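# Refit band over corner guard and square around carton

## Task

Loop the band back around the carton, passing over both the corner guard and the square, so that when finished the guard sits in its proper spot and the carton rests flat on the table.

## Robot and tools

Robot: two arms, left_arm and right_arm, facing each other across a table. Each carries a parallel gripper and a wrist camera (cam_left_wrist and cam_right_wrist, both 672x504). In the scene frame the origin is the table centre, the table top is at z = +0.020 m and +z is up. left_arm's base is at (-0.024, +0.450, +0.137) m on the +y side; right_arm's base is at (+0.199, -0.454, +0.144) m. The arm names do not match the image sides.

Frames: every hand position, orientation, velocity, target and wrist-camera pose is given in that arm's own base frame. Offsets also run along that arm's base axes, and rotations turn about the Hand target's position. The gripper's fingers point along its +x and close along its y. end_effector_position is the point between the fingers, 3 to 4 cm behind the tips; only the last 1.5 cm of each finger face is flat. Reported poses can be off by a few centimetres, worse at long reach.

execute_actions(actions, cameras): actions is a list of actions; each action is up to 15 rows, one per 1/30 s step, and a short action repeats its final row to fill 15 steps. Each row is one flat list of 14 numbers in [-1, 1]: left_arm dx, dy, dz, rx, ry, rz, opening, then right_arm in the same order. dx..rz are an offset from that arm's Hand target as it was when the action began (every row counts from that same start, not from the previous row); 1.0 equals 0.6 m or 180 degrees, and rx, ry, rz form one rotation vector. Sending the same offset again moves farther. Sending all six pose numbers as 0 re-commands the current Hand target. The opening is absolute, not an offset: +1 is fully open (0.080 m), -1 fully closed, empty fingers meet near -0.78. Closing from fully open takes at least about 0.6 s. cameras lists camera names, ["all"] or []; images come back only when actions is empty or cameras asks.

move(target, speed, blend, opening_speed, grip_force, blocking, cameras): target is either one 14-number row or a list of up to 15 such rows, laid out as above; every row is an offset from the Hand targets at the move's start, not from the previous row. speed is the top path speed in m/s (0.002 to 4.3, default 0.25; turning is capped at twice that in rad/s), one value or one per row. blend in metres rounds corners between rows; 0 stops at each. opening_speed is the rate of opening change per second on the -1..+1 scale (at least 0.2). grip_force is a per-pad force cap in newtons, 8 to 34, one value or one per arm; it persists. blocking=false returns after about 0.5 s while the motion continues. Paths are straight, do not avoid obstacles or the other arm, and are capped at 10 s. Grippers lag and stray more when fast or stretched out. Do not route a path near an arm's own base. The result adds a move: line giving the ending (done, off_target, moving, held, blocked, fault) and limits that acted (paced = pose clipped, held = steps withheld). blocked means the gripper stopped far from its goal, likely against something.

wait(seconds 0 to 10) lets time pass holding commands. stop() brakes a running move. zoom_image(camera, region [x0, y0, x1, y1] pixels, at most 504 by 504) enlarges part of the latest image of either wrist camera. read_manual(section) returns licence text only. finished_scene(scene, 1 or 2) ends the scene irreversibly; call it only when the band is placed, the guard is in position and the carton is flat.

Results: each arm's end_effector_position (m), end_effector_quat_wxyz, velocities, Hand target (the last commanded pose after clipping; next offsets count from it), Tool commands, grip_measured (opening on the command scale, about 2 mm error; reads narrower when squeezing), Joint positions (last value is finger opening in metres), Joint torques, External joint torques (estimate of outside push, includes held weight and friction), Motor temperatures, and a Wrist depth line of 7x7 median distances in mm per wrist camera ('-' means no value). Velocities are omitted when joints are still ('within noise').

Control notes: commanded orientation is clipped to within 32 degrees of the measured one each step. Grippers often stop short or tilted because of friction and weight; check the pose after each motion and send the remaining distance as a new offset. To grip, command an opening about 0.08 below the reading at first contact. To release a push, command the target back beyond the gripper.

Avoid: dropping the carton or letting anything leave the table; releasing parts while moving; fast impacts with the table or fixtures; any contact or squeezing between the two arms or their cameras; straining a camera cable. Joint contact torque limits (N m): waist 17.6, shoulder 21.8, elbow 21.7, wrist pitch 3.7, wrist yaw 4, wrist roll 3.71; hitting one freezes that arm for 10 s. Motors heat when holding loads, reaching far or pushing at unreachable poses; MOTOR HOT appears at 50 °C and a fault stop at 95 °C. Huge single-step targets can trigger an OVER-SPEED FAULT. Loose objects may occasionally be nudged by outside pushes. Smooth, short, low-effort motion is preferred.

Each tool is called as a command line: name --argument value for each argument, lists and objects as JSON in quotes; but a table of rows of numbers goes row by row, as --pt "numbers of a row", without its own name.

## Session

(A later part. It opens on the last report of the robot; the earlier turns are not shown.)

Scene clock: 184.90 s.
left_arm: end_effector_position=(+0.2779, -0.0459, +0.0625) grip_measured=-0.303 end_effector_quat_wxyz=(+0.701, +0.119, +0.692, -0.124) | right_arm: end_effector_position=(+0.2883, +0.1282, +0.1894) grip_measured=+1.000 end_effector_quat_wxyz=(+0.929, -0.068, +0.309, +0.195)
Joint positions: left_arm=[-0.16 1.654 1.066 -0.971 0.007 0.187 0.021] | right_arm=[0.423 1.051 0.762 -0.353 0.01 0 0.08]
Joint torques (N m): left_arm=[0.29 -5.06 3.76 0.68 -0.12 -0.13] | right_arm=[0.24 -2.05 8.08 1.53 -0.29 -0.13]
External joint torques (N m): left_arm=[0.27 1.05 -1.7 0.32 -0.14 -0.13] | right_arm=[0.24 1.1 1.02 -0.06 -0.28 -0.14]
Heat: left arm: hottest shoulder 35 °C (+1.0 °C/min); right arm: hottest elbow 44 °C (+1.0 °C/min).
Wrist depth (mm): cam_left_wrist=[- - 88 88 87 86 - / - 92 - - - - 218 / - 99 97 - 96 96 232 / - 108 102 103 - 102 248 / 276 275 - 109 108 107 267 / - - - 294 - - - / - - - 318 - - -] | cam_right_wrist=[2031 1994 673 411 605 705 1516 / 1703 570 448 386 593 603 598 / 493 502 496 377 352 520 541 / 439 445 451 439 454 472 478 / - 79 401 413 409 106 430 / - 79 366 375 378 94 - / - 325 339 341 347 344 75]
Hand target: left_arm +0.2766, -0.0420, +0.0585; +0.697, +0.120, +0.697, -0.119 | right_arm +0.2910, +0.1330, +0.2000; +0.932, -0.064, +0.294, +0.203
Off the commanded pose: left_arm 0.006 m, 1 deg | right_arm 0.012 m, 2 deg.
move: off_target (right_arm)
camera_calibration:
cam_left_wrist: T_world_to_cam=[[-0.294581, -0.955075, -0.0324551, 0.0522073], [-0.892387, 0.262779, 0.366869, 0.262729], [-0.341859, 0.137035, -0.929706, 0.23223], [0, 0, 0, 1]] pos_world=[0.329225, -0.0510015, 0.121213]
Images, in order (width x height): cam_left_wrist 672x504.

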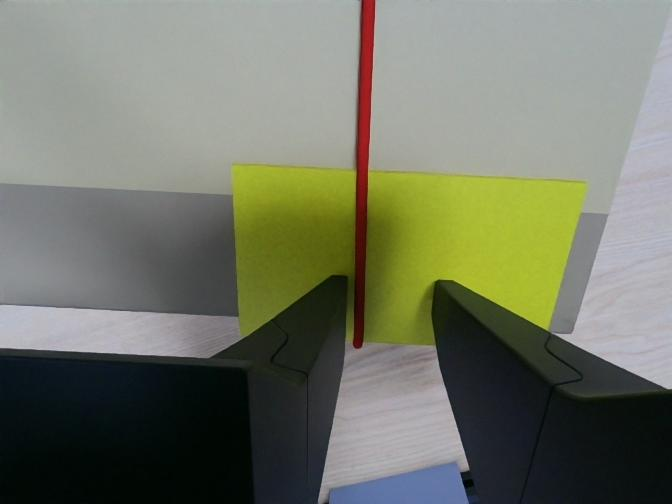

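move --target '[0, 0, 0.075, 0, 0, 0, -0.3, 0, 0, 0, 0, 0, 0, 1]' --speed 0.08 --cameras '["all"]'

zoom_image --camera "cam_right_wrist" --region '[210, 20, 500, 290]'

zoom_image --camera "cam_left_wrist" --region '[200, 0, 600, 300]'

Scene clock: 192.63 s.
left_arm: end_effector_position=(+0.2720, -0.0428, +0.0969) grip_measured=-0.302 end_effector_quat_wxyz=(+0.687, +0.116, +0.707, -0.122) | right_arm: end_effector_position=(+0.2883, +0.1282, +0.1894) grip_measured=+1.000 end_effector_quat_wxyz=(+0.929, -0.068, +0.309, +0.195)
Joint positions: left_arm=[-0.152 1.626 1.178 -1.15 0.007 0.187 0.021] | right_arm=[0.423 1.051 0.762 -0.353 0.01 0 0.08]
Joint torques (N m): left_arm=[0.1 -7.48 6.06 0.39 -0.09 -0.09] | right_arm=[0.31 -1.93 8.12 1.51 -0.23 -0.13]
External joint torques (N m): left_arm=[0.11 -1.51 0.47 0.08 -0.1 -0.09] | right_arm=[0.3 1.23 1.1 -0.06 -0.23 -0.14]
Heat: left arm: hottest shoulder 35 °C (+2.0 °C/min); right arm: hottest elbow 44 °C (+1.0 °C/min).
Wrist depth (mm): cam_left_wrist=[- 115 - 117 115 114 234 / - - 122 122 121 122 250 / 133 133 132 128 130 131 268 / 300 295 298 296 296 288 287 / 321 316 - 316 - 308 311 / - - - 346 - - - / - - - - - - -] | cam_right_wrist=[1994 2049 667 426 593 667 1410 / 1729 575 447 374 401 610 597 / 489 500 495 371 352 521 541 / 441 444 451 440 455 473 479 / - 79 401 411 408 106 430 / - 79 367 373 378 94 - / - 325 340 344 348 344 75]
Hand target: left_arm +0.2766, -0.0420, +0.1035; +0.697, +0.120, +0.697, -0.119 | right_arm +0.2910, +0.1330, +0.2000; +0.932, -0.064, +0.294, +0.203
Off the commanded pose: left_arm 0.008 m, 2 deg | right_arm 0.012 m, 2 deg.
move: off_target (right_arm)
camera_calibration:
cam_left_wrist: T_world_to_cam=[[-0.288433, -0.957124, -0.0268359, 0.0522222], [-0.879206, 0.253644, 0.403313, 0.236526], [-0.379214, 0.139923, -0.914669, 0.270654], [0, 0, 0, 1]] pos_world=[0.325653, -0.0478811, 0.153566]
cam_right_wrist: T_world_to_cam=[[0.43493, -0.897993, 0.0666667, -0.0155544], [-0.739704, -0.39852, -0.542236, 0.395399], [0.513492, 0.186521, -0.837577, 0.0672272], [0, 0, 0, 1]] pos_world=[0.264722, 0.131067, 0.271744]

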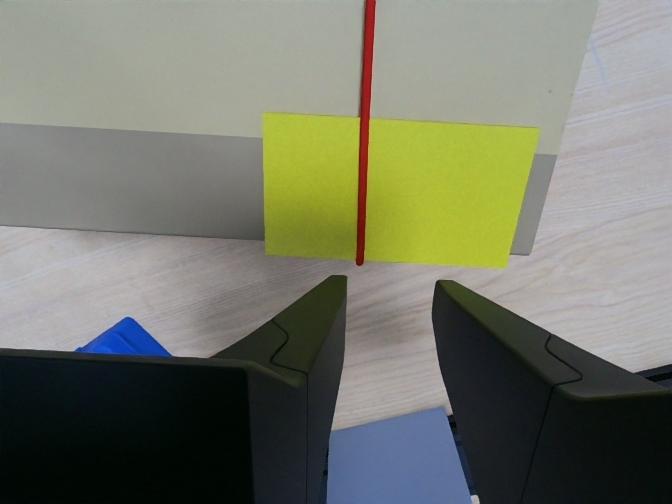

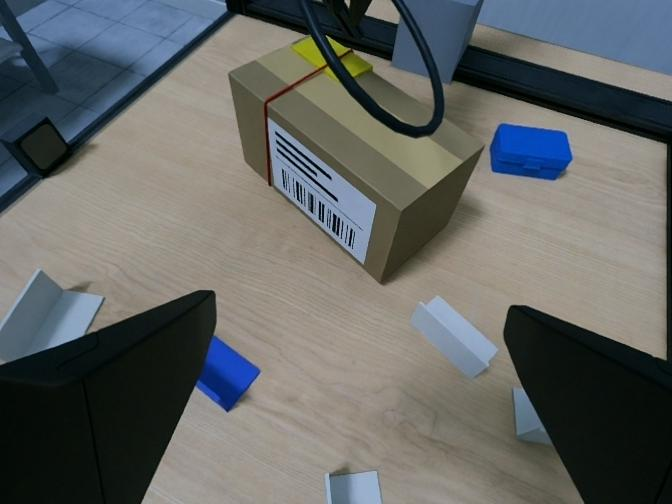

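Scaled by 1.738 from the camera's 672x504 image, which has a finer 960x720 frame.

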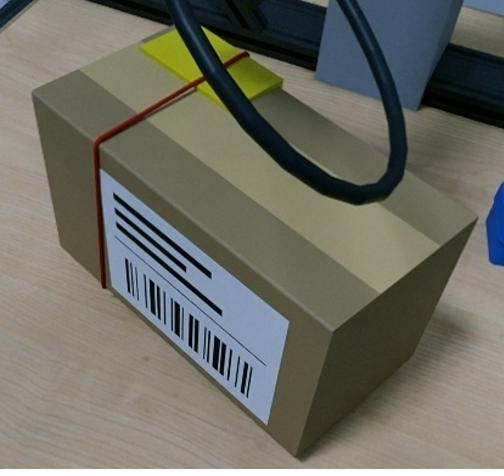

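Scaled by 1.260 from the camera's 672x504 image, which has a finer 960x720 frame.

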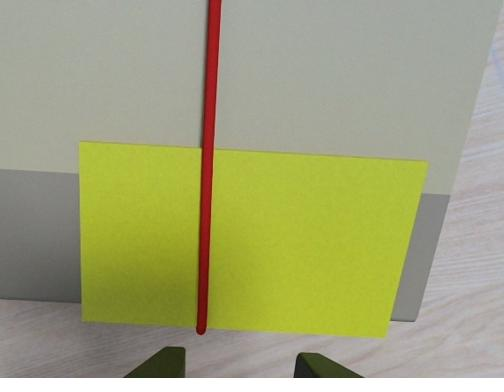

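move --pt "0.0468 0.0648 0 0 0 0 -1 0 0 0 0 0 0 1" --pt "0.0468 0.0648 -0.0725 0 0 0 -1 0 0 0 0 0 0 1" --speed '[0.15, 0.07]' --cameras '["cam_left_wrist"]'

Scene clock: 197.70 s.
left_arm: end_effector_position=(+0.3037, -0.0042, +0.0611) grip_measured=-0.775 end_effector_quat_wxyz=(+0.697, +0.115, +0.698, -0.119) | right_arm: end_effector_position=(+0.2883, +0.1282, +0.1894) grip_measured=+1.000 end_effector_quat_wxyz=(+0.929, -0.068, +0.309, +0.195)
Joint positions: left_arm=[-0.011 1.747 1.167 -0.992 0.006 0.322 0] | right_arm=[0.423 1.051 0.762 -0.353 0.01 0 0.08]
Joint torques (N m): left_arm=[-0.03 -6.56 4.44 0.81 -0.04 0.11] | right_arm=[0.25 -1.94 8.11 1.55 -0.26 -0.14]
External joint torques (N m): left_arm=[-0.06 0.18 -1.03 0.45 -0.06 0.11] | right_arm=[0.25 1.2 1.16 0 -0.26 -0.14]
Heat: left arm: hottest shoulder 35 °C (+1.0 °C/min); right arm: hottest elbow 45 °C (+2.0 °C/min).
Wrist depth (mm): cam_left_wrist=[- - 85 - 84 84 - / - 90 - - - - - / - 96 96 97 96 - - / - 105 - 102 - 99 98 / 284 114 - - - 104 - / - - - - - - - / - - - - - - -] | cam_right_wrist=[1976 2012 679 312 299 721 1456 / 1729 572 444 383 586 608 600 / 483 503 496 375 339 523 544 / 439 447 453 440 444 475 479 / - 79 400 413 409 106 429 / - 79 367 375 378 94 - / - 325 340 343 345 343 75]
Hand target: left_arm +0.3047, -0.0032, +0.0600; +0.697, +0.120, +0.697, -0.119 | right_arm +0.2910, +0.1330, +0.2000; +0.932, -0.064, +0.294, +0.203
Off the commanded pose: left_arm 0.002 m, 1 deg | right_arm 0.012 m, 2 deg.
move: off_target (right_arm)
camera_calibration:
cam_left_wrist: T_world_to_cam=[[-0.281737, -0.958961, -0.0319171, 0.0956557], [-0.891227, 0.249225, 0.378949, 0.274201], [-0.355443, 0.135209, -0.924867, 0.23793], [0, 0, 0, 1]] pos_world=[0.355895, -0.00877784, 0.119198]
Images, in order (width x height): cam_left_wrist 672x504.

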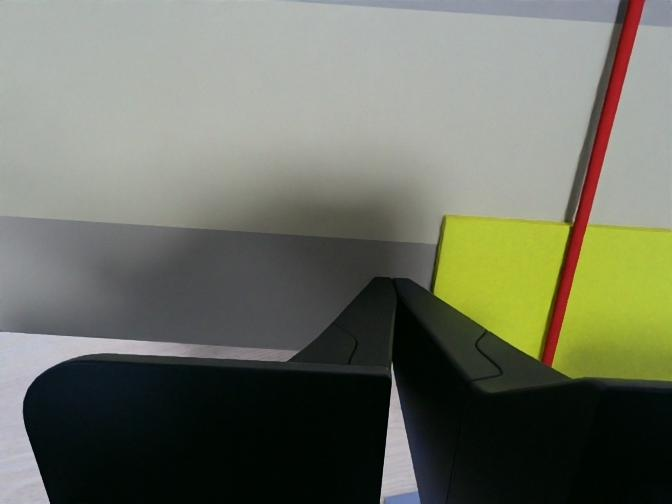

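move --pt "0 0 -0.0045 0 0 0 -1 0 0 0 0 0 0 1" --pt "-0.0067 -0.0189 -0.0045 0 0 0 -1 0 0 0 0 0 0 1" --speed '[0.04, 0.03]' --cameras '["cam_left_wrist"]'

Scene clock: 200.83 s.
left_arm: end_effector_position=(+0.3031, -0.0093, +0.0595) grip_measured=-0.775 end_effector_quat_wxyz=(+0.699, +0.118, +0.697, -0.111) | right_arm: end_effector_position=(+0.2883, +0.1282, +0.1894) grip_measured=+1.000 end_effector_quat_wxyz=(+0.929, -0.068, +0.309, +0.195)
Joint positions: left_arm=[-0.035 1.743 1.155 -0.979 -0.009 0.29 0] | right_arm=[0.423 1.051 0.762 -0.353 0.01 0 0.08]
Joint torques (N m): left_arm=[-0.9 -7.08 3.33 0.78 0.27 -0.11] | right_arm=[0.32 -1.96 8.23 1.53 -0.21 -0.13]
External joint torques (N m): left_arm=[-0.86 -0.43 -2.01 0.46 0.26 -0.11] | right_arm=[0.34 1.17 1.21 -0.06 -0.21 -0.14]
Heat: left arm: hottest shoulder 35 °C (+1.0 °C/min); right arm: hottest elbow 45 °C (+2.0 °C/min).
Wrist depth (mm): cam_left_wrist=[- - 85 - 83 - - / - 91 - - - - - / - 97 96 96 95 - - / - 105 - 102 - 97 97 / 286 115 - - - 103 103 / - - - - - - - / - - - - - - -] | cam_right_wrist=[1994 2069 673 334 302 1485 1506 / 1703 572 445 382 402 608 597 / 492 502 499 373 352 518 544 / 437 447 453 436 448 473 480 / - 79 400 413 414 106 431 / - 79 366 375 380 94 - / - 326 338 343 344 343 75]
Hand target: left_arm +0.3007, -0.0145, +0.0573; +0.697, +0.120, +0.697, -0.119 | right_arm +0.2910, +0.1330, +0.2000; +0.932, -0.064, +0.294, +0.203
Off the commanded pose: left_arm 0.006 m, 1 deg | right_arm 0.012 m, 2 deg.
move: off_target (right_arm)
camera_calibration:
cam_left_wrist: T_world_to_cam=[[-0.274155, -0.960474, -0.0482511, 0.0891111], [-0.89554, 0.23669, 0.37681, 0.276852], [-0.350495, 0.146515, -0.925033, 0.235492], [0, 0, 0, 1]] pos_world=[0.354901, -0.0144423, 0.117817]
Images, in order (width x height): cam_left_wrist 672x504.

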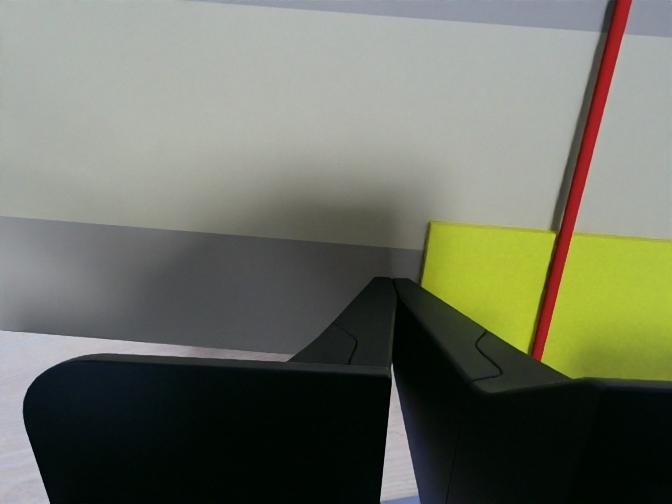

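move --target '[-0.0045, -0.0135, 0.0008, 0, 0, 0, -1, 0, 0, 0, 0, 0, 0, 1]' --speed 0.03 --cameras '["cam_left_wrist"]'

Scene clock: 202.37 s.
left_arm: end_effector_position=(+0.3011, -0.0157, +0.0594) grip_measured=-0.776 end_effector_quat_wxyz=(+0.699, +0.118, +0.697, -0.109) | right_arm: end_effector_position=(+0.2883, +0.1282, +0.1894) grip_measured=+1.000 end_effector_quat_wxyz=(+0.929, -0.068, +0.309, +0.195)
Joint positions: left_arm=[-0.058 1.737 1.147 -0.977 -0.012 0.263 0] | right_arm=[0.423 1.051 0.762 -0.353 0.01 0 0.08]
Joint torques (N m): left_arm=[-1.06 -7.26 3.31 0.59 0.38 -0.11] | right_arm=[0.37 -2.01 8.18 1.54 -0.27 -0.15]
External joint torques (N m): left_arm=[-1.09 -0.59 -2.12 0.24 0.37 -0.11] | right_arm=[0.37 1.17 1.16 -0.04 -0.27 -0.16]
Heat: left arm: hottest shoulder 35 °C (+0.0 °C/min); right arm: hottest elbow 45 °C (+2.0 °C/min).
Wrist depth (mm): cam_left_wrist=[- - 85 - 83 - - / - 91 - - - - - / - 97 96 97 95 - - / - 106 103 102 - 98 97 / 287 115 - - - 103 103 / - - - - - - - / - - - - - - -] | cam_right_wrist=[1994 2069 677 365 302 730 1375 / 1729 568 446 380 402 608 601 / 489 497 499 375 341 520 544 / 444 447 454 440 448 473 483 / - 79 400 415 410 106 432 / - 79 368 375 378 94 - / - 325 341 344 346 344 75]
Hand target: left_arm +0.2980, -0.0226, +0.0578; +0.697, +0.120, +0.697, -0.119 | right_arm +0.2910, +0.1330, +0.2000; +0.932, -0.064, +0.294, +0.203
Off the commanded pose: left_arm 0.008 m, 1 deg | right_arm 0.012 m, 2 deg.
move: off_target (right_arm)
camera_calibration:
cam_left_wrist: T_world_to_cam=[[-0.271161, -0.961168, -0.0512523, 0.0817071], [-0.896424, 0.232786, 0.37714, 0.276764], [-0.350564, 0.148209, -0.924737, 0.235753], [0, 0, 0, 1]] pos_world=[0.3529, -0.0208332, 0.117819]
Images, in order (width x height): cam_left_wrist 672x504.

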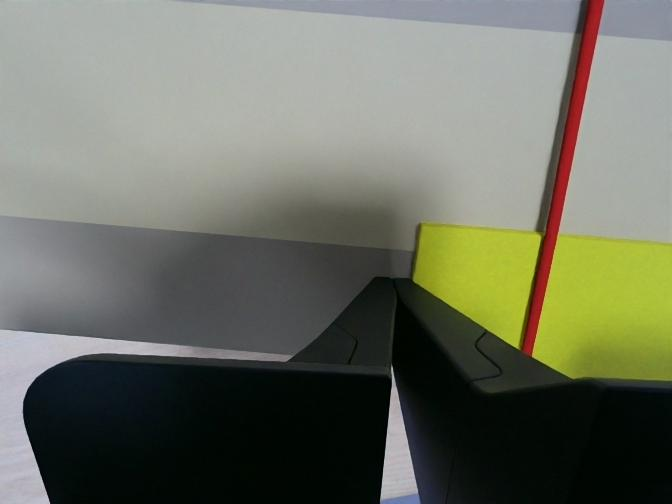

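move --pt "0.0083 0.025 0.003 0 0 0 -1 0 0 0 0 0 0 1" --pt "0.0083 0.025 0.0783 0 0 0 -1 0 0 0 0 0 0 1" --speed '[0.06, 0.12]' --blend '[0.003, 0]' --cameras '["cam_left_wrist"]'

Scene clock: 206.13 s.
left_arm: end_effector_position=(+0.2989, -0.0064, +0.0985) grip_measured=-0.776 end_effector_quat_wxyz=(+0.689, +0.114, +0.706, -0.117) | right_arm: end_effector_position=(+0.2883, +0.1282, +0.1894) grip_measured=+1.000 end_effector_quat_wxyz=(+0.929, -0.068, +0.309, +0.195)
Joint positions: left_arm=[-0.022 1.711 1.278 -1.163 0 0.306 0] | right_arm=[0.423 1.051 0.762 -0.353 0.01 0 0.08]
Joint torques (N m): left_arm=[0.12 -8.02 5.99 0.38 0.11 0.07] | right_arm=[0.37 -2.03 8.11 1.54 -0.26 -0.12]
External joint torques (N m): left_arm=[0.07 -1.34 0.4 0.08 0.1 0.07] | right_arm=[0.37 1.1 1.14 -0.03 -0.26 -0.12]
Heat: left arm: hottest shoulder 35 °C (+0.0 °C/min); right arm: hottest elbow 45 °C (+2.0 °C/min).
Wrist depth (mm): cam_left_wrist=[- 117 116 117 116 115 115 / 125 - 123 125 123 122 121 / 134 134 133 132 132 130 129 / 302 144 143 143 139 138 138 / 322 320 314 - - 314 312 / - - - - - - - / - - - - - - -] | cam_right_wrist=[1976 2069 675 443 274 723 - / 1771 568 445 384 381 605 598 / 492 500 496 374 350 512 540 / 440 446 455 440 452 472 478 / - 79 402 412 409 106 430 / - 79 366 374 378 94 - / - 325 340 343 347 343 75]
Hand target: left_arm +0.3030, -0.0076, +0.1048; +0.697, +0.120, +0.697, -0.119 | right_arm +0.2910, +0.1330, +0.2000; +0.932, -0.064, +0.294, +0.203
Off the commanded pose: left_arm 0.008 m, 2 deg | right_arm 0.012 m, 2 deg.
move: off_target (right_arm)
camera_calibration:
cam_left_wrist: T_world_to_cam=[[-0.27818, -0.959995, -0.0320121, 0.0922774], [-0.88339, 0.242612, 0.40095, 0.251676], [-0.377144, 0.139816, -0.91554, 0.276699], [0, 0, 0, 1]] pos_world=[0.352353, -0.0111605, 0.155373]
Images, in order (width x height): cam_left_wrist 672x504.

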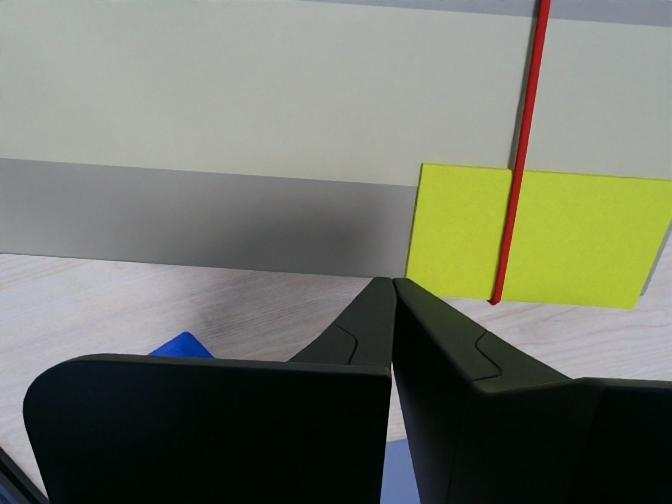

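move --target '[-0.1467, -0.0123, -0.0063, -0.0835, -0.2357, 0, 1, 0, 0, 0, 0, 0, 0, 1]' --speed 0.2 --cameras '["all"]'

zoom_image --camera "cam_left_wrist" --region '[220, 0, 640, 340]'

zoom_image --camera "cam_right_wrist" --region '[210, 20, 500, 290]'

Scene clock: 209.87 s.
left_arm: end_effector_position=(+0.2139, -0.0140, +0.0984) grip_measured=+0.998 end_effector_quat_wxyz=(+0.908, +0.060, +0.386, -0.152) | right_arm: end_effector_position=(+0.2883, +0.1282, +0.1894) grip_measured=+1.000 end_effector_quat_wxyz=(+0.929, -0.068, +0.309, +0.195)
Joint positions: left_arm=[0.176 0.723 0.405 -0.554 0.348 0.372 0.08] | right_arm=[0.423 1.051 0.762 -0.353 0.01 0 0.08]
Joint torques (N m): left_arm=[0.17 -1.38 5.32 2.17 0.4 0.1] | right_arm=[0.28 -1.95 8.04 1.52 -0.22 -0.13]
External joint torques (N m): left_arm=[0.19 -0.43 -1.25 0.89 0.21 0.09] | right_arm=[0.28 1.17 1.09 -0.03 -0.21 -0.13]
Heat: left arm: hottest shoulder 36 °C (+1.0 °C/min); right arm: hottest elbow 45 °C (+2.0 °C/min).
Wrist depth (mm): cam_left_wrist=[205 205 202 206 397 391 389 / 189 189 189 190 190 355 362 / 175 175 176 173 182 328 333 / 209 196 187 169 166 307 313 / - - 288 284 285 292 83 / - - 274 274 275 274 87 / - 255 258 259 259 259 -] | cam_right_wrist=[1959 2031 677 665 603 714 1223 / 1729 566 446 386 592 603 597 / 484 499 499 372 354 516 544 / 441 447 452 439 452 471 480 / - 79 400 410 408 106 429 / - 79 366 374 379 94 - / - 325 337 342 346 343 75]
Hand target: left_arm +0.2150, -0.0150, +0.1010; +0.911, +0.064, +0.377, -0.156 | right_arm +0.2910, +0.1330, +0.2000; +0.932, -0.064, +0.294, +0.203
Off the commanded pose: left_arm 0.003 m, 1 deg | right_arm 0.012 m, 2 deg.
move: off_target (right_arm)
camera_calibration:
cam_left_wrist: T_world_to_cam=[[-0.264286, -0.964345, 0.013858, 0.0538047], [-0.897907, 0.240783, -0.368491, 0.257317], [0.352016, -0.10983, -0.929528, 0.0875785], [0, 0, 0, 1]] pos_world=[0.214438, -0.000452506, 0.17548]
cam_right_wrist: T_world_to_cam=[[0.43493, -0.897993, 0.0666667, -0.0155544], [-0.739704, -0.39852, -0.542236, 0.395399], [0.513492, 0.186521, -0.837577, 0.0672272], [0, 0, 0, 1]] pos_world=[0.264722, 0.131067, 0.271744]

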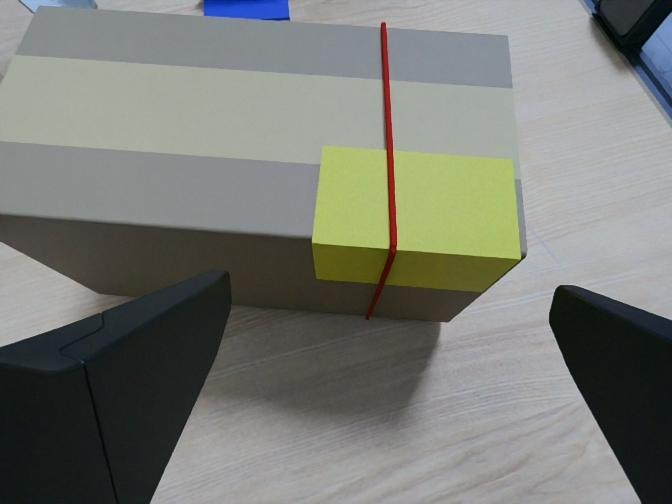

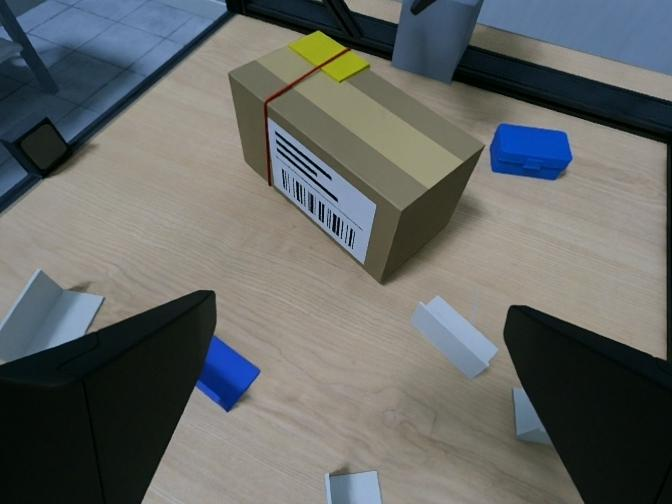

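Scaled by 1.200 from the camera's 672x504 image, which has a finer 960x720 frame.

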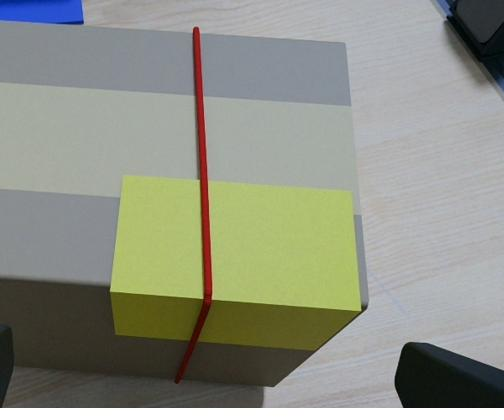

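Scaled by 1.738 from the camera's 672x504 image, which has a finer 960x720 frame.

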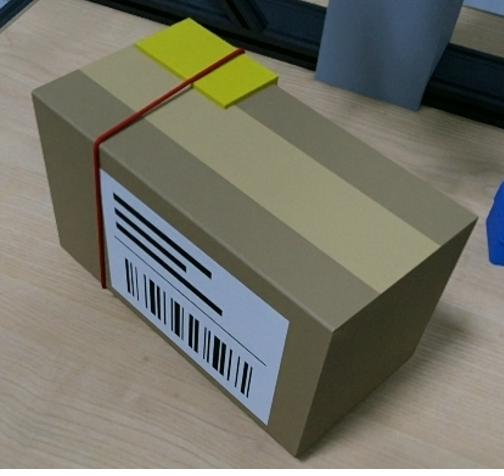

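move --pt "0.2703 -0.0792 -0.0042 0.0835 0.2357 0 -1 0 0 0 0 0 0 1" --pt "0.2703 -0.0792 -0.0725 0.0835 0.2357 0 -1 0 0 0 0 0 0 1" --speed '[0.22, 0.07]' --cameras '["cam_left_wrist"]'

Scene clock: 216.03 s.
left_arm: end_effector_position=(+0.3781, -0.0620, +0.0623) grip_measured=-0.775 end_effector_quat_wxyz=(+0.701, +0.114, +0.694, -0.120) | right_arm: end_effector_position=(+0.2883, +0.1282, +0.1894) grip_measured=+1.000 end_effector_quat_wxyz=(+0.929, -0.068, +0.309, +0.195)
Joint positions: left_arm=[-0.16 2.027 1.546 -1.081 0.007 0.173 0] | right_arm=[0.423 1.051 0.762 -0.353 0.01 0 0.08]
Joint torques (N m): left_arm=[0.05 -8.3 3.88 0.92 -0.15 -0.12] | right_arm=[0.36 -1.95 8.13 1.55 -0.26 -0.13]
External joint torques (N m): left_arm=[0.07 0.6 -1.67 0.58 -0.17 -0.12] | right_arm=[0.37 1.2 1.13 -0.03 -0.26 -0.14]
Heat: left arm: hottest shoulder 35 °C (+0.0 °C/min); right arm: hottest elbow 45 °C (+1.0 °C/min).
Wrist depth (mm): cam_left_wrist=[209 208 207 206 205 204 204 / 222 222 220 220 218 217 216 / 181 170 181 192 204 225 230 / - 111 107 120 118 122 240 / - 113 - - - 108 108 / - - - - - - - / - - - - - - -] | cam_right_wrist=[1925 1892 258 279 600 700 1419 / 1716 560 450 372 590 605 593 / 495 495 496 356 353 518 542 / 443 438 453 441 454 469 480 / - 79 392 412 411 106 431 / - 79 366 374 378 94 - / - 328 339 343 347 344 75]
Hand target: left_arm +0.3771, -0.0625, +0.0575; +0.697, +0.120, +0.697, -0.119 | right_arm +0.2910, +0.1330, +0.2000; +0.932, -0.064, +0.294, +0.203
Off the commanded pose: left_arm 0.005 m, 1 deg | right_arm 0.012 m, 2 deg.
move: off_target (right_arm)
camera_calibration:
cam_left_wrist: T_world_to_cam=[[-0.281464, -0.959042, -0.0318886, 0.0610161], [-0.894771, 0.250307, 0.369771, 0.356336], [-0.346644, 0.13261, -0.928576, 0.270012], [0, 0, 0, 1]] pos_world=[0.429611, -0.0664827, 0.120909]
Images, in order (width x height): cam_left_wrist 672x504.

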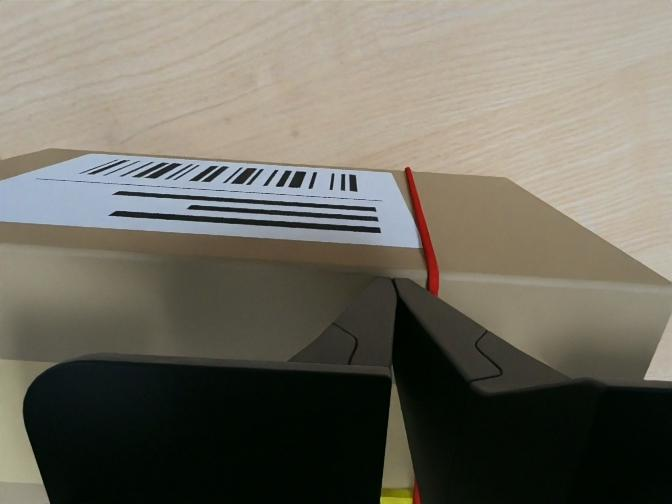

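move --target '[-0.0072, -0.0204, 0, 0, 0, 0, -1, 0, 0, 0, 0, 0, 0, 1]' --speed 0.04 --cameras '["cam_left_wrist"]'

Scene clock: 218.17 s.
left_arm: end_effector_position=(+0.3771, -0.0665, +0.0618) grip_measured=-0.775 end_effector_quat_wxyz=(+0.702, +0.117, +0.694, -0.108) | right_arm: end_effector_position=(+0.2883, +0.1282, +0.1894) grip_measured=+1.000 end_effector_quat_wxyz=(+0.929, -0.068, +0.309, +0.195)
Joint positions: left_arm=[-0.18 2.025 1.541 -1.077 -0.012 0.141 0] | right_arm=[0.423 1.051 0.762 -0.353 0.01 0 0.08]
Joint torques (N m): left_arm=[-1.19 -9.18 3.32 0.89 0.34 -0.09] | right_arm=[0.27 -2.1 8.04 1.52 -0.21 -0.13]
External joint torques (N m): left_arm=[-1.14 -0.24 -2.27 0.54 0.34 -0.09] | right_arm=[0.26 1.06 1.03 -0.05 -0.21 -0.13]
Heat: left arm: hottest shoulder 36 °C (+1.0 °C/min); right arm: hottest elbow 45 °C (+1.0 °C/min).
Wrist depth (mm): cam_left_wrist=[212 210 208 206 204 202 202 / 225 223 221 219 217 215 214 / 178 180 179 191 209 226 227 / - 107 - 121 119 135 239 / - - - - - 107 108 / - - - - - - - / - - - - - - -] | cam_right_wrist=[1925 1892 263 279 597 1485 1383 / 1785 556 475 376 590 603 601 / 482 500 494 356 352 517 544 / 440 436 454 430 452 472 479 / 395 79 399 413 408 106 428 / - 79 367 374 378 94 - / - 326 339 344 347 343 75]
Hand target: left_arm +0.3728, -0.0747, +0.0575; +0.697, +0.120, +0.697, -0.119 | right_arm +0.2910, +0.1330, +0.2000; +0.932, -0.064, +0.294, +0.203
Off the commanded pose: left_arm 0.010 m, 1 deg | right_arm 0.012 m, 2 deg.
move: off_target (left_arm, right_arm)
camera_calibration:
cam_left_wrist: T_world_to_cam=[[-0.269295, -0.961677, -0.0515444, 0.052885], [-0.899586, 0.232078, 0.369978, 0.357379], [-0.343838, 0.146002, -0.927609, 0.269536], [0, 0, 0, 1]] pos_world=[0.428412, -0.0714343, 0.120528]
Images, in order (width x height): cam_left_wrist 672x504.

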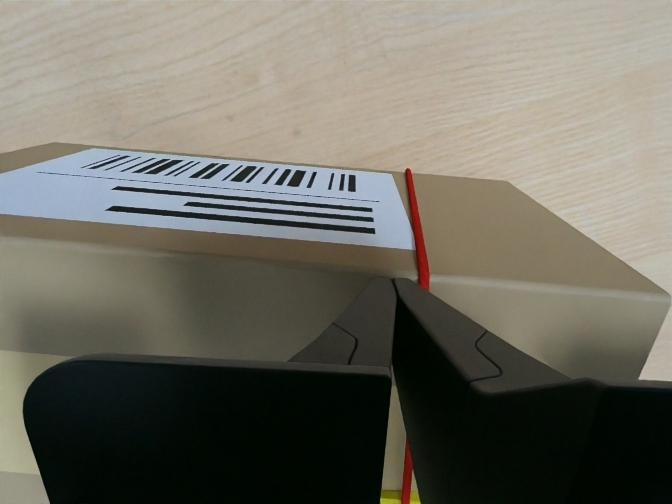

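move --target '[-0.0055, -0.0157, 0.0017, 0, 0, 0, -1, 0, 0, 0, 0, 0, 0, 1]' --speed 0.04 --cameras '["cam_left_wrist"]'

Scene clock: 220.10 s.
left_arm: end_effector_position=(+0.3740, -0.0791, +0.0629) grip_measured=-0.776 end_effector_quat_wxyz=(+0.703, +0.120, +0.693, -0.111) | right_arm: end_effector_position=(+0.2883, +0.1282, +0.1894) grip_measured=+1.000 end_effector_quat_wxyz=(+0.929, -0.068, +0.309, +0.195)
Joint positions: left_arm=[-0.213 2.019 1.537 -1.075 -0.012 0.115 0] | right_arm=[0.423 1.051 0.762 -0.353 0.01 0 0.08]
Joint torques (N m): left_arm=[-0.54 -9 3.23 0.53 0.32 -0.1] | right_arm=[0.28 -2.08 8.15 1.54 -0.23 -0.13]
External joint torques (N m): left_arm=[-0.55 -0.12 -2.36 0.17 0.32 -0.1] | right_arm=[0.29 1.07 1.14 -0.03 -0.23 -0.14]
Heat: left arm: hottest shoulder 36 °C (+1.0 °C/min); right arm: hottest elbow 45 °C (+1.0 °C/min).
Wrist depth (mm): cam_left_wrist=[213 212 210 208 206 205 203 / 226 225 223 221 219 217 215 / 154 177 190 203 226 230 228 / - 120 127 121 124 141 244 / - 114 - - - 109 261 / - - - - - - - / - - - - - - -] | cam_right_wrist=[1942 1942 281 286 600 707 1375 / 1690 576 473 384 595 605 600 / 481 502 492 365 352 520 541 / 439 434 461 437 454 471 479 / - 79 401 413 415 106 429 / - 79 366 376 375 94 - / - 325 338 342 347 343 75]
Hand target: left_arm +0.3695, -0.0842, +0.0585; +0.697, +0.120, +0.697, -0.119 | right_arm +0.2910, +0.1330, +0.2000; +0.932, -0.064, +0.294, +0.203
Off the commanded pose: left_arm 0.008 m, 1 deg | right_arm 0.012 m, 2 deg.
move: off_target (right_arm)
camera_calibration:
cam_left_wrist: T_world_to_cam=[[-0.276554, -0.959619, -0.0514678, 0.0428996], [-0.898951, 0.239395, 0.366848, 0.357662], [-0.339713, 0.14772, -0.928856, 0.270043], [0, 0, 0, 1]] pos_world=[0.425122, -0.0843461, 0.121831]
Images, in order (width x height): cam_left_wrist 672x504.

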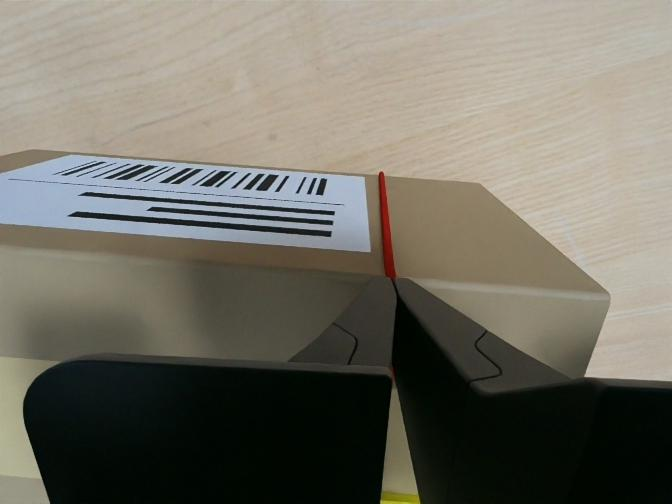

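move --target '[0, 0, 0.067, 0, 0, 0, -1, 0, 0, 0, 0, 0, 0, 1]' --speed 0.06 --cameras '["all"]'

zoom_image --camera "cam_right_wrist" --region '[210, 20, 500, 290]'

Scene clock: 223.30 s.
left_arm: end_effector_position=(+0.3658, -0.0819, +0.0896) grip_measured=-0.776 end_effector_quat_wxyz=(+0.686, +0.119, +0.708, -0.117) | right_arm: end_effector_position=(+0.2883, +0.1282, +0.1894) grip_measured=+1.000 end_effector_quat_wxyz=(+0.929, -0.068, +0.309, +0.195)
Joint positions: left_arm=[-0.221 2.008 1.629 -1.223 -0.002 0.115 0] | right_arm=[0.423 1.051 0.762 -0.353 0.01 0 0.08]
Joint torques (N m): left_arm=[-0.11 -11.08 6.13 0.36 0.18 -0.11] | right_arm=[0.32 -2.09 8.11 1.56 -0.29 -0.16]
External joint torques (N m): left_arm=[-0.11 -2.25 0.5 0.07 0.17 -0.11] | right_arm=[0.32 1.04 1.16 0.01 -0.29 -0.16]
Heat: left arm: hottest shoulder 37 °C (+2.0 °C/min); right arm: hottest elbow 45 °C (+1.0 °C/min).
Wrist depth (mm): cam_left_wrist=[231 230 229 228 225 225 224 / 241 242 241 240 242 240 239 / - 141 149 152 162 254 256 / 133 132 132 131 130 133 277 / 145 144 141 - - 296 300 / - - - - - - - / - - - - - - -] | cam_right_wrist=[1892 2031 334 418 595 703 1375 / 1664 570 475 386 590 611 595 / 481 504 497 356 354 517 545 / 443 436 442 437 453 473 480 / - 79 400 414 410 106 431 / - 79 366 373 379 94 - / - 327 338 345 347 341 75]
Hand target: left_arm +0.3695, -0.0842, +0.0987; +0.697, +0.120, +0.697, -0.119 | right_arm +0.2910, +0.1330, +0.2000; +0.932, -0.064, +0.294, +0.203
Off the commanded pose: left_arm 0.010 m, 2 deg | right_arm 0.012 m, 2 deg.
move: off_target (left_arm, right_arm)
camera_calibration:
cam_left_wrist: T_world_to_cam=[[-0.285813, -0.957541, -0.0377683, 0.0415938], [-0.879428, 0.246434, 0.407279, 0.331008], [-0.380679, 0.14962, -0.912523, 0.306199], [0, 0, 0, 1]] pos_world=[0.419549, -0.0875573, 0.146172]
cam_right_wrist: T_world_to_cam=[[0.43493, -0.897993, 0.0666667, -0.0155544], [-0.739704, -0.39852, -0.542236, 0.395399], [0.513492, 0.186521, -0.837577, 0.0672272], [0, 0, 0, 1]] pos_world=[0.264722, 0.131067, 0.271744]

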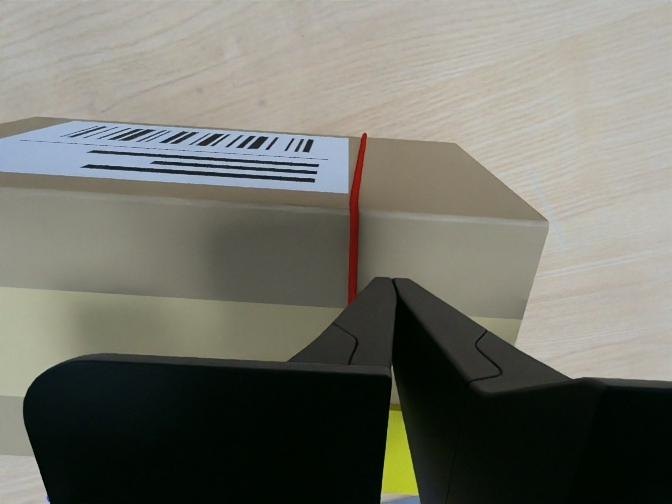

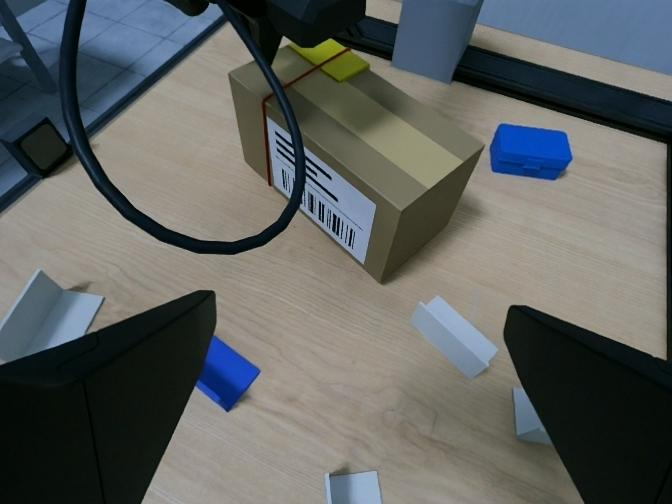

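Scaled by 1.738 from the camera's 672x504 image, which has a finer 960x720 frame.

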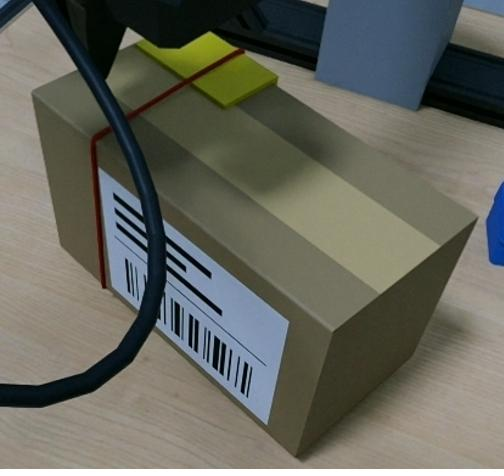

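move --pt "-0.03 0 0.075 0 0 0 -1 0 0 0 0 0 0 1" --pt "-0.2575 0.1 0.085 -0.0835 -0.2357 0 0.5 0 0 0 0 0 0 1" --speed '[0.15, 0.25]' --blend '[0.02, 0]' --cameras '["all"]'

zoom_image --camera "cam_left_wrist" --region '[200, 0, 620, 340]'

zoom_image --camera "cam_right_wrist" --region '[210, 20, 500, 290]'

Scene clock: 229.80 s.
left_arm: end_effector_position=(+0.2144, -0.0229, +0.1474) grip_measured=+0.497 end_effector_quat_wxyz=(+0.908, +0.060, +0.385, -0.151) | right_arm: end_effector_position=(+0.2883, +0.1282, +0.1894) grip_measured=+1.000 end_effector_quat_wxyz=(+0.929, -0.068, +0.309, +0.195)
Joint positions: left_arm=[0.1 0.717 0.593 -0.727 0.297 0.311 0.057] | right_arm=[0.423 1.051 0.762 -0.353 0.01 0 0.08]
Joint torques (N m): left_arm=[0.06 -1.26 5.37 2.07 0.32 0.1] | right_arm=[0.42 -1.92 8.13 1.55 -0.25 -0.13]
External joint torques (N m): left_arm=[0.06 -0.32 -1.3 0.73 0.17 0.1] | right_arm=[0.43 1.27 1.1 -0.03 -0.26 -0.13]
Heat: left arm: hottest shoulder 37 °C (+2.0 °C/min); right arm: hottest elbow 45 °C (+1.0 °C/min).
Wrist depth (mm): cam_left_wrist=[465 455 - 456 454 454 1607 / 413 250 250 251 415 420 1428 / 232 232 232 232 236 392 392 / 220 219 217 213 212 364 364 / 343 - 266 334 277 - 345 / - - 321 320 322 - - / - - 303 302 303 - -] | cam_right_wrist=[1976 2069 675 663 603 714 1496 / 1757 570 445 387 593 610 600 / 483 502 496 371 352 518 544 / 441 445 452 438 454 474 481 / 394 79 400 413 409 106 431 / - 79 368 375 378 94 - / - 326 339 342 346 343 75]
Hand target: left_arm +0.2150, -0.0242, +0.1497; +0.911, +0.064, +0.377, -0.156 | right_arm +0.2910, +0.1330, +0.2000; +0.932, -0.064, +0.294, +0.203
Off the commanded pose: left_arm 0.003 m, 1 deg | right_arm 0.012 m, 2 deg.
move: off_target (right_arm)
camera_calibration:
cam_left_wrist: T_world_to_cam=[[-0.263924, -0.96446, 0.012676, 0.0447149], [-0.897305, 0.240683, -0.37002, 0.277987], [0.353819, -0.109031, -0.928937, 0.13143], [0, 0, 0, 1]] pos_world=[0.214738, -0.00945128, 0.224384]
cam_right_wrist: T_world_to_cam=[[0.43493, -0.897993, 0.0666667, -0.0155544], [-0.739704, -0.39852, -0.542236, 0.395399], [0.513492, 0.186521, -0.837577, 0.0672272], [0, 0, 0, 1]] pos_world=[0.264722, 0.131067, 0.271744]

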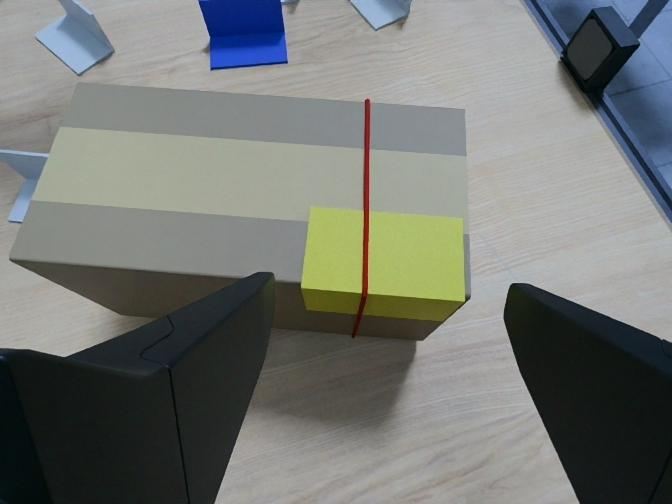

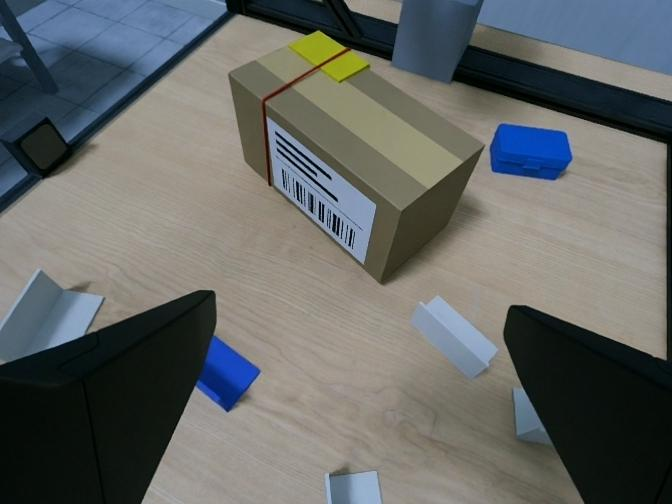

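Scaled by 1.200 from the camera's 672x504 image, which has a finer 960x720 frame.

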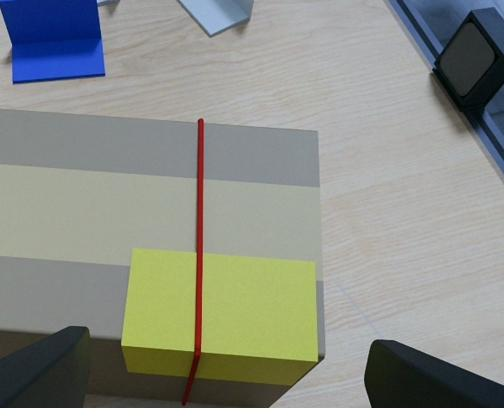

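Scaled by 1.738 from the camera's 672x504 image, which has a finer 960x720 frame.

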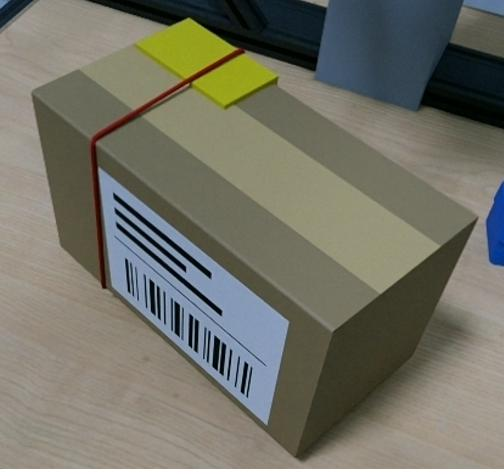

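finished_scene --scene 1

The scene is finished: the task was done.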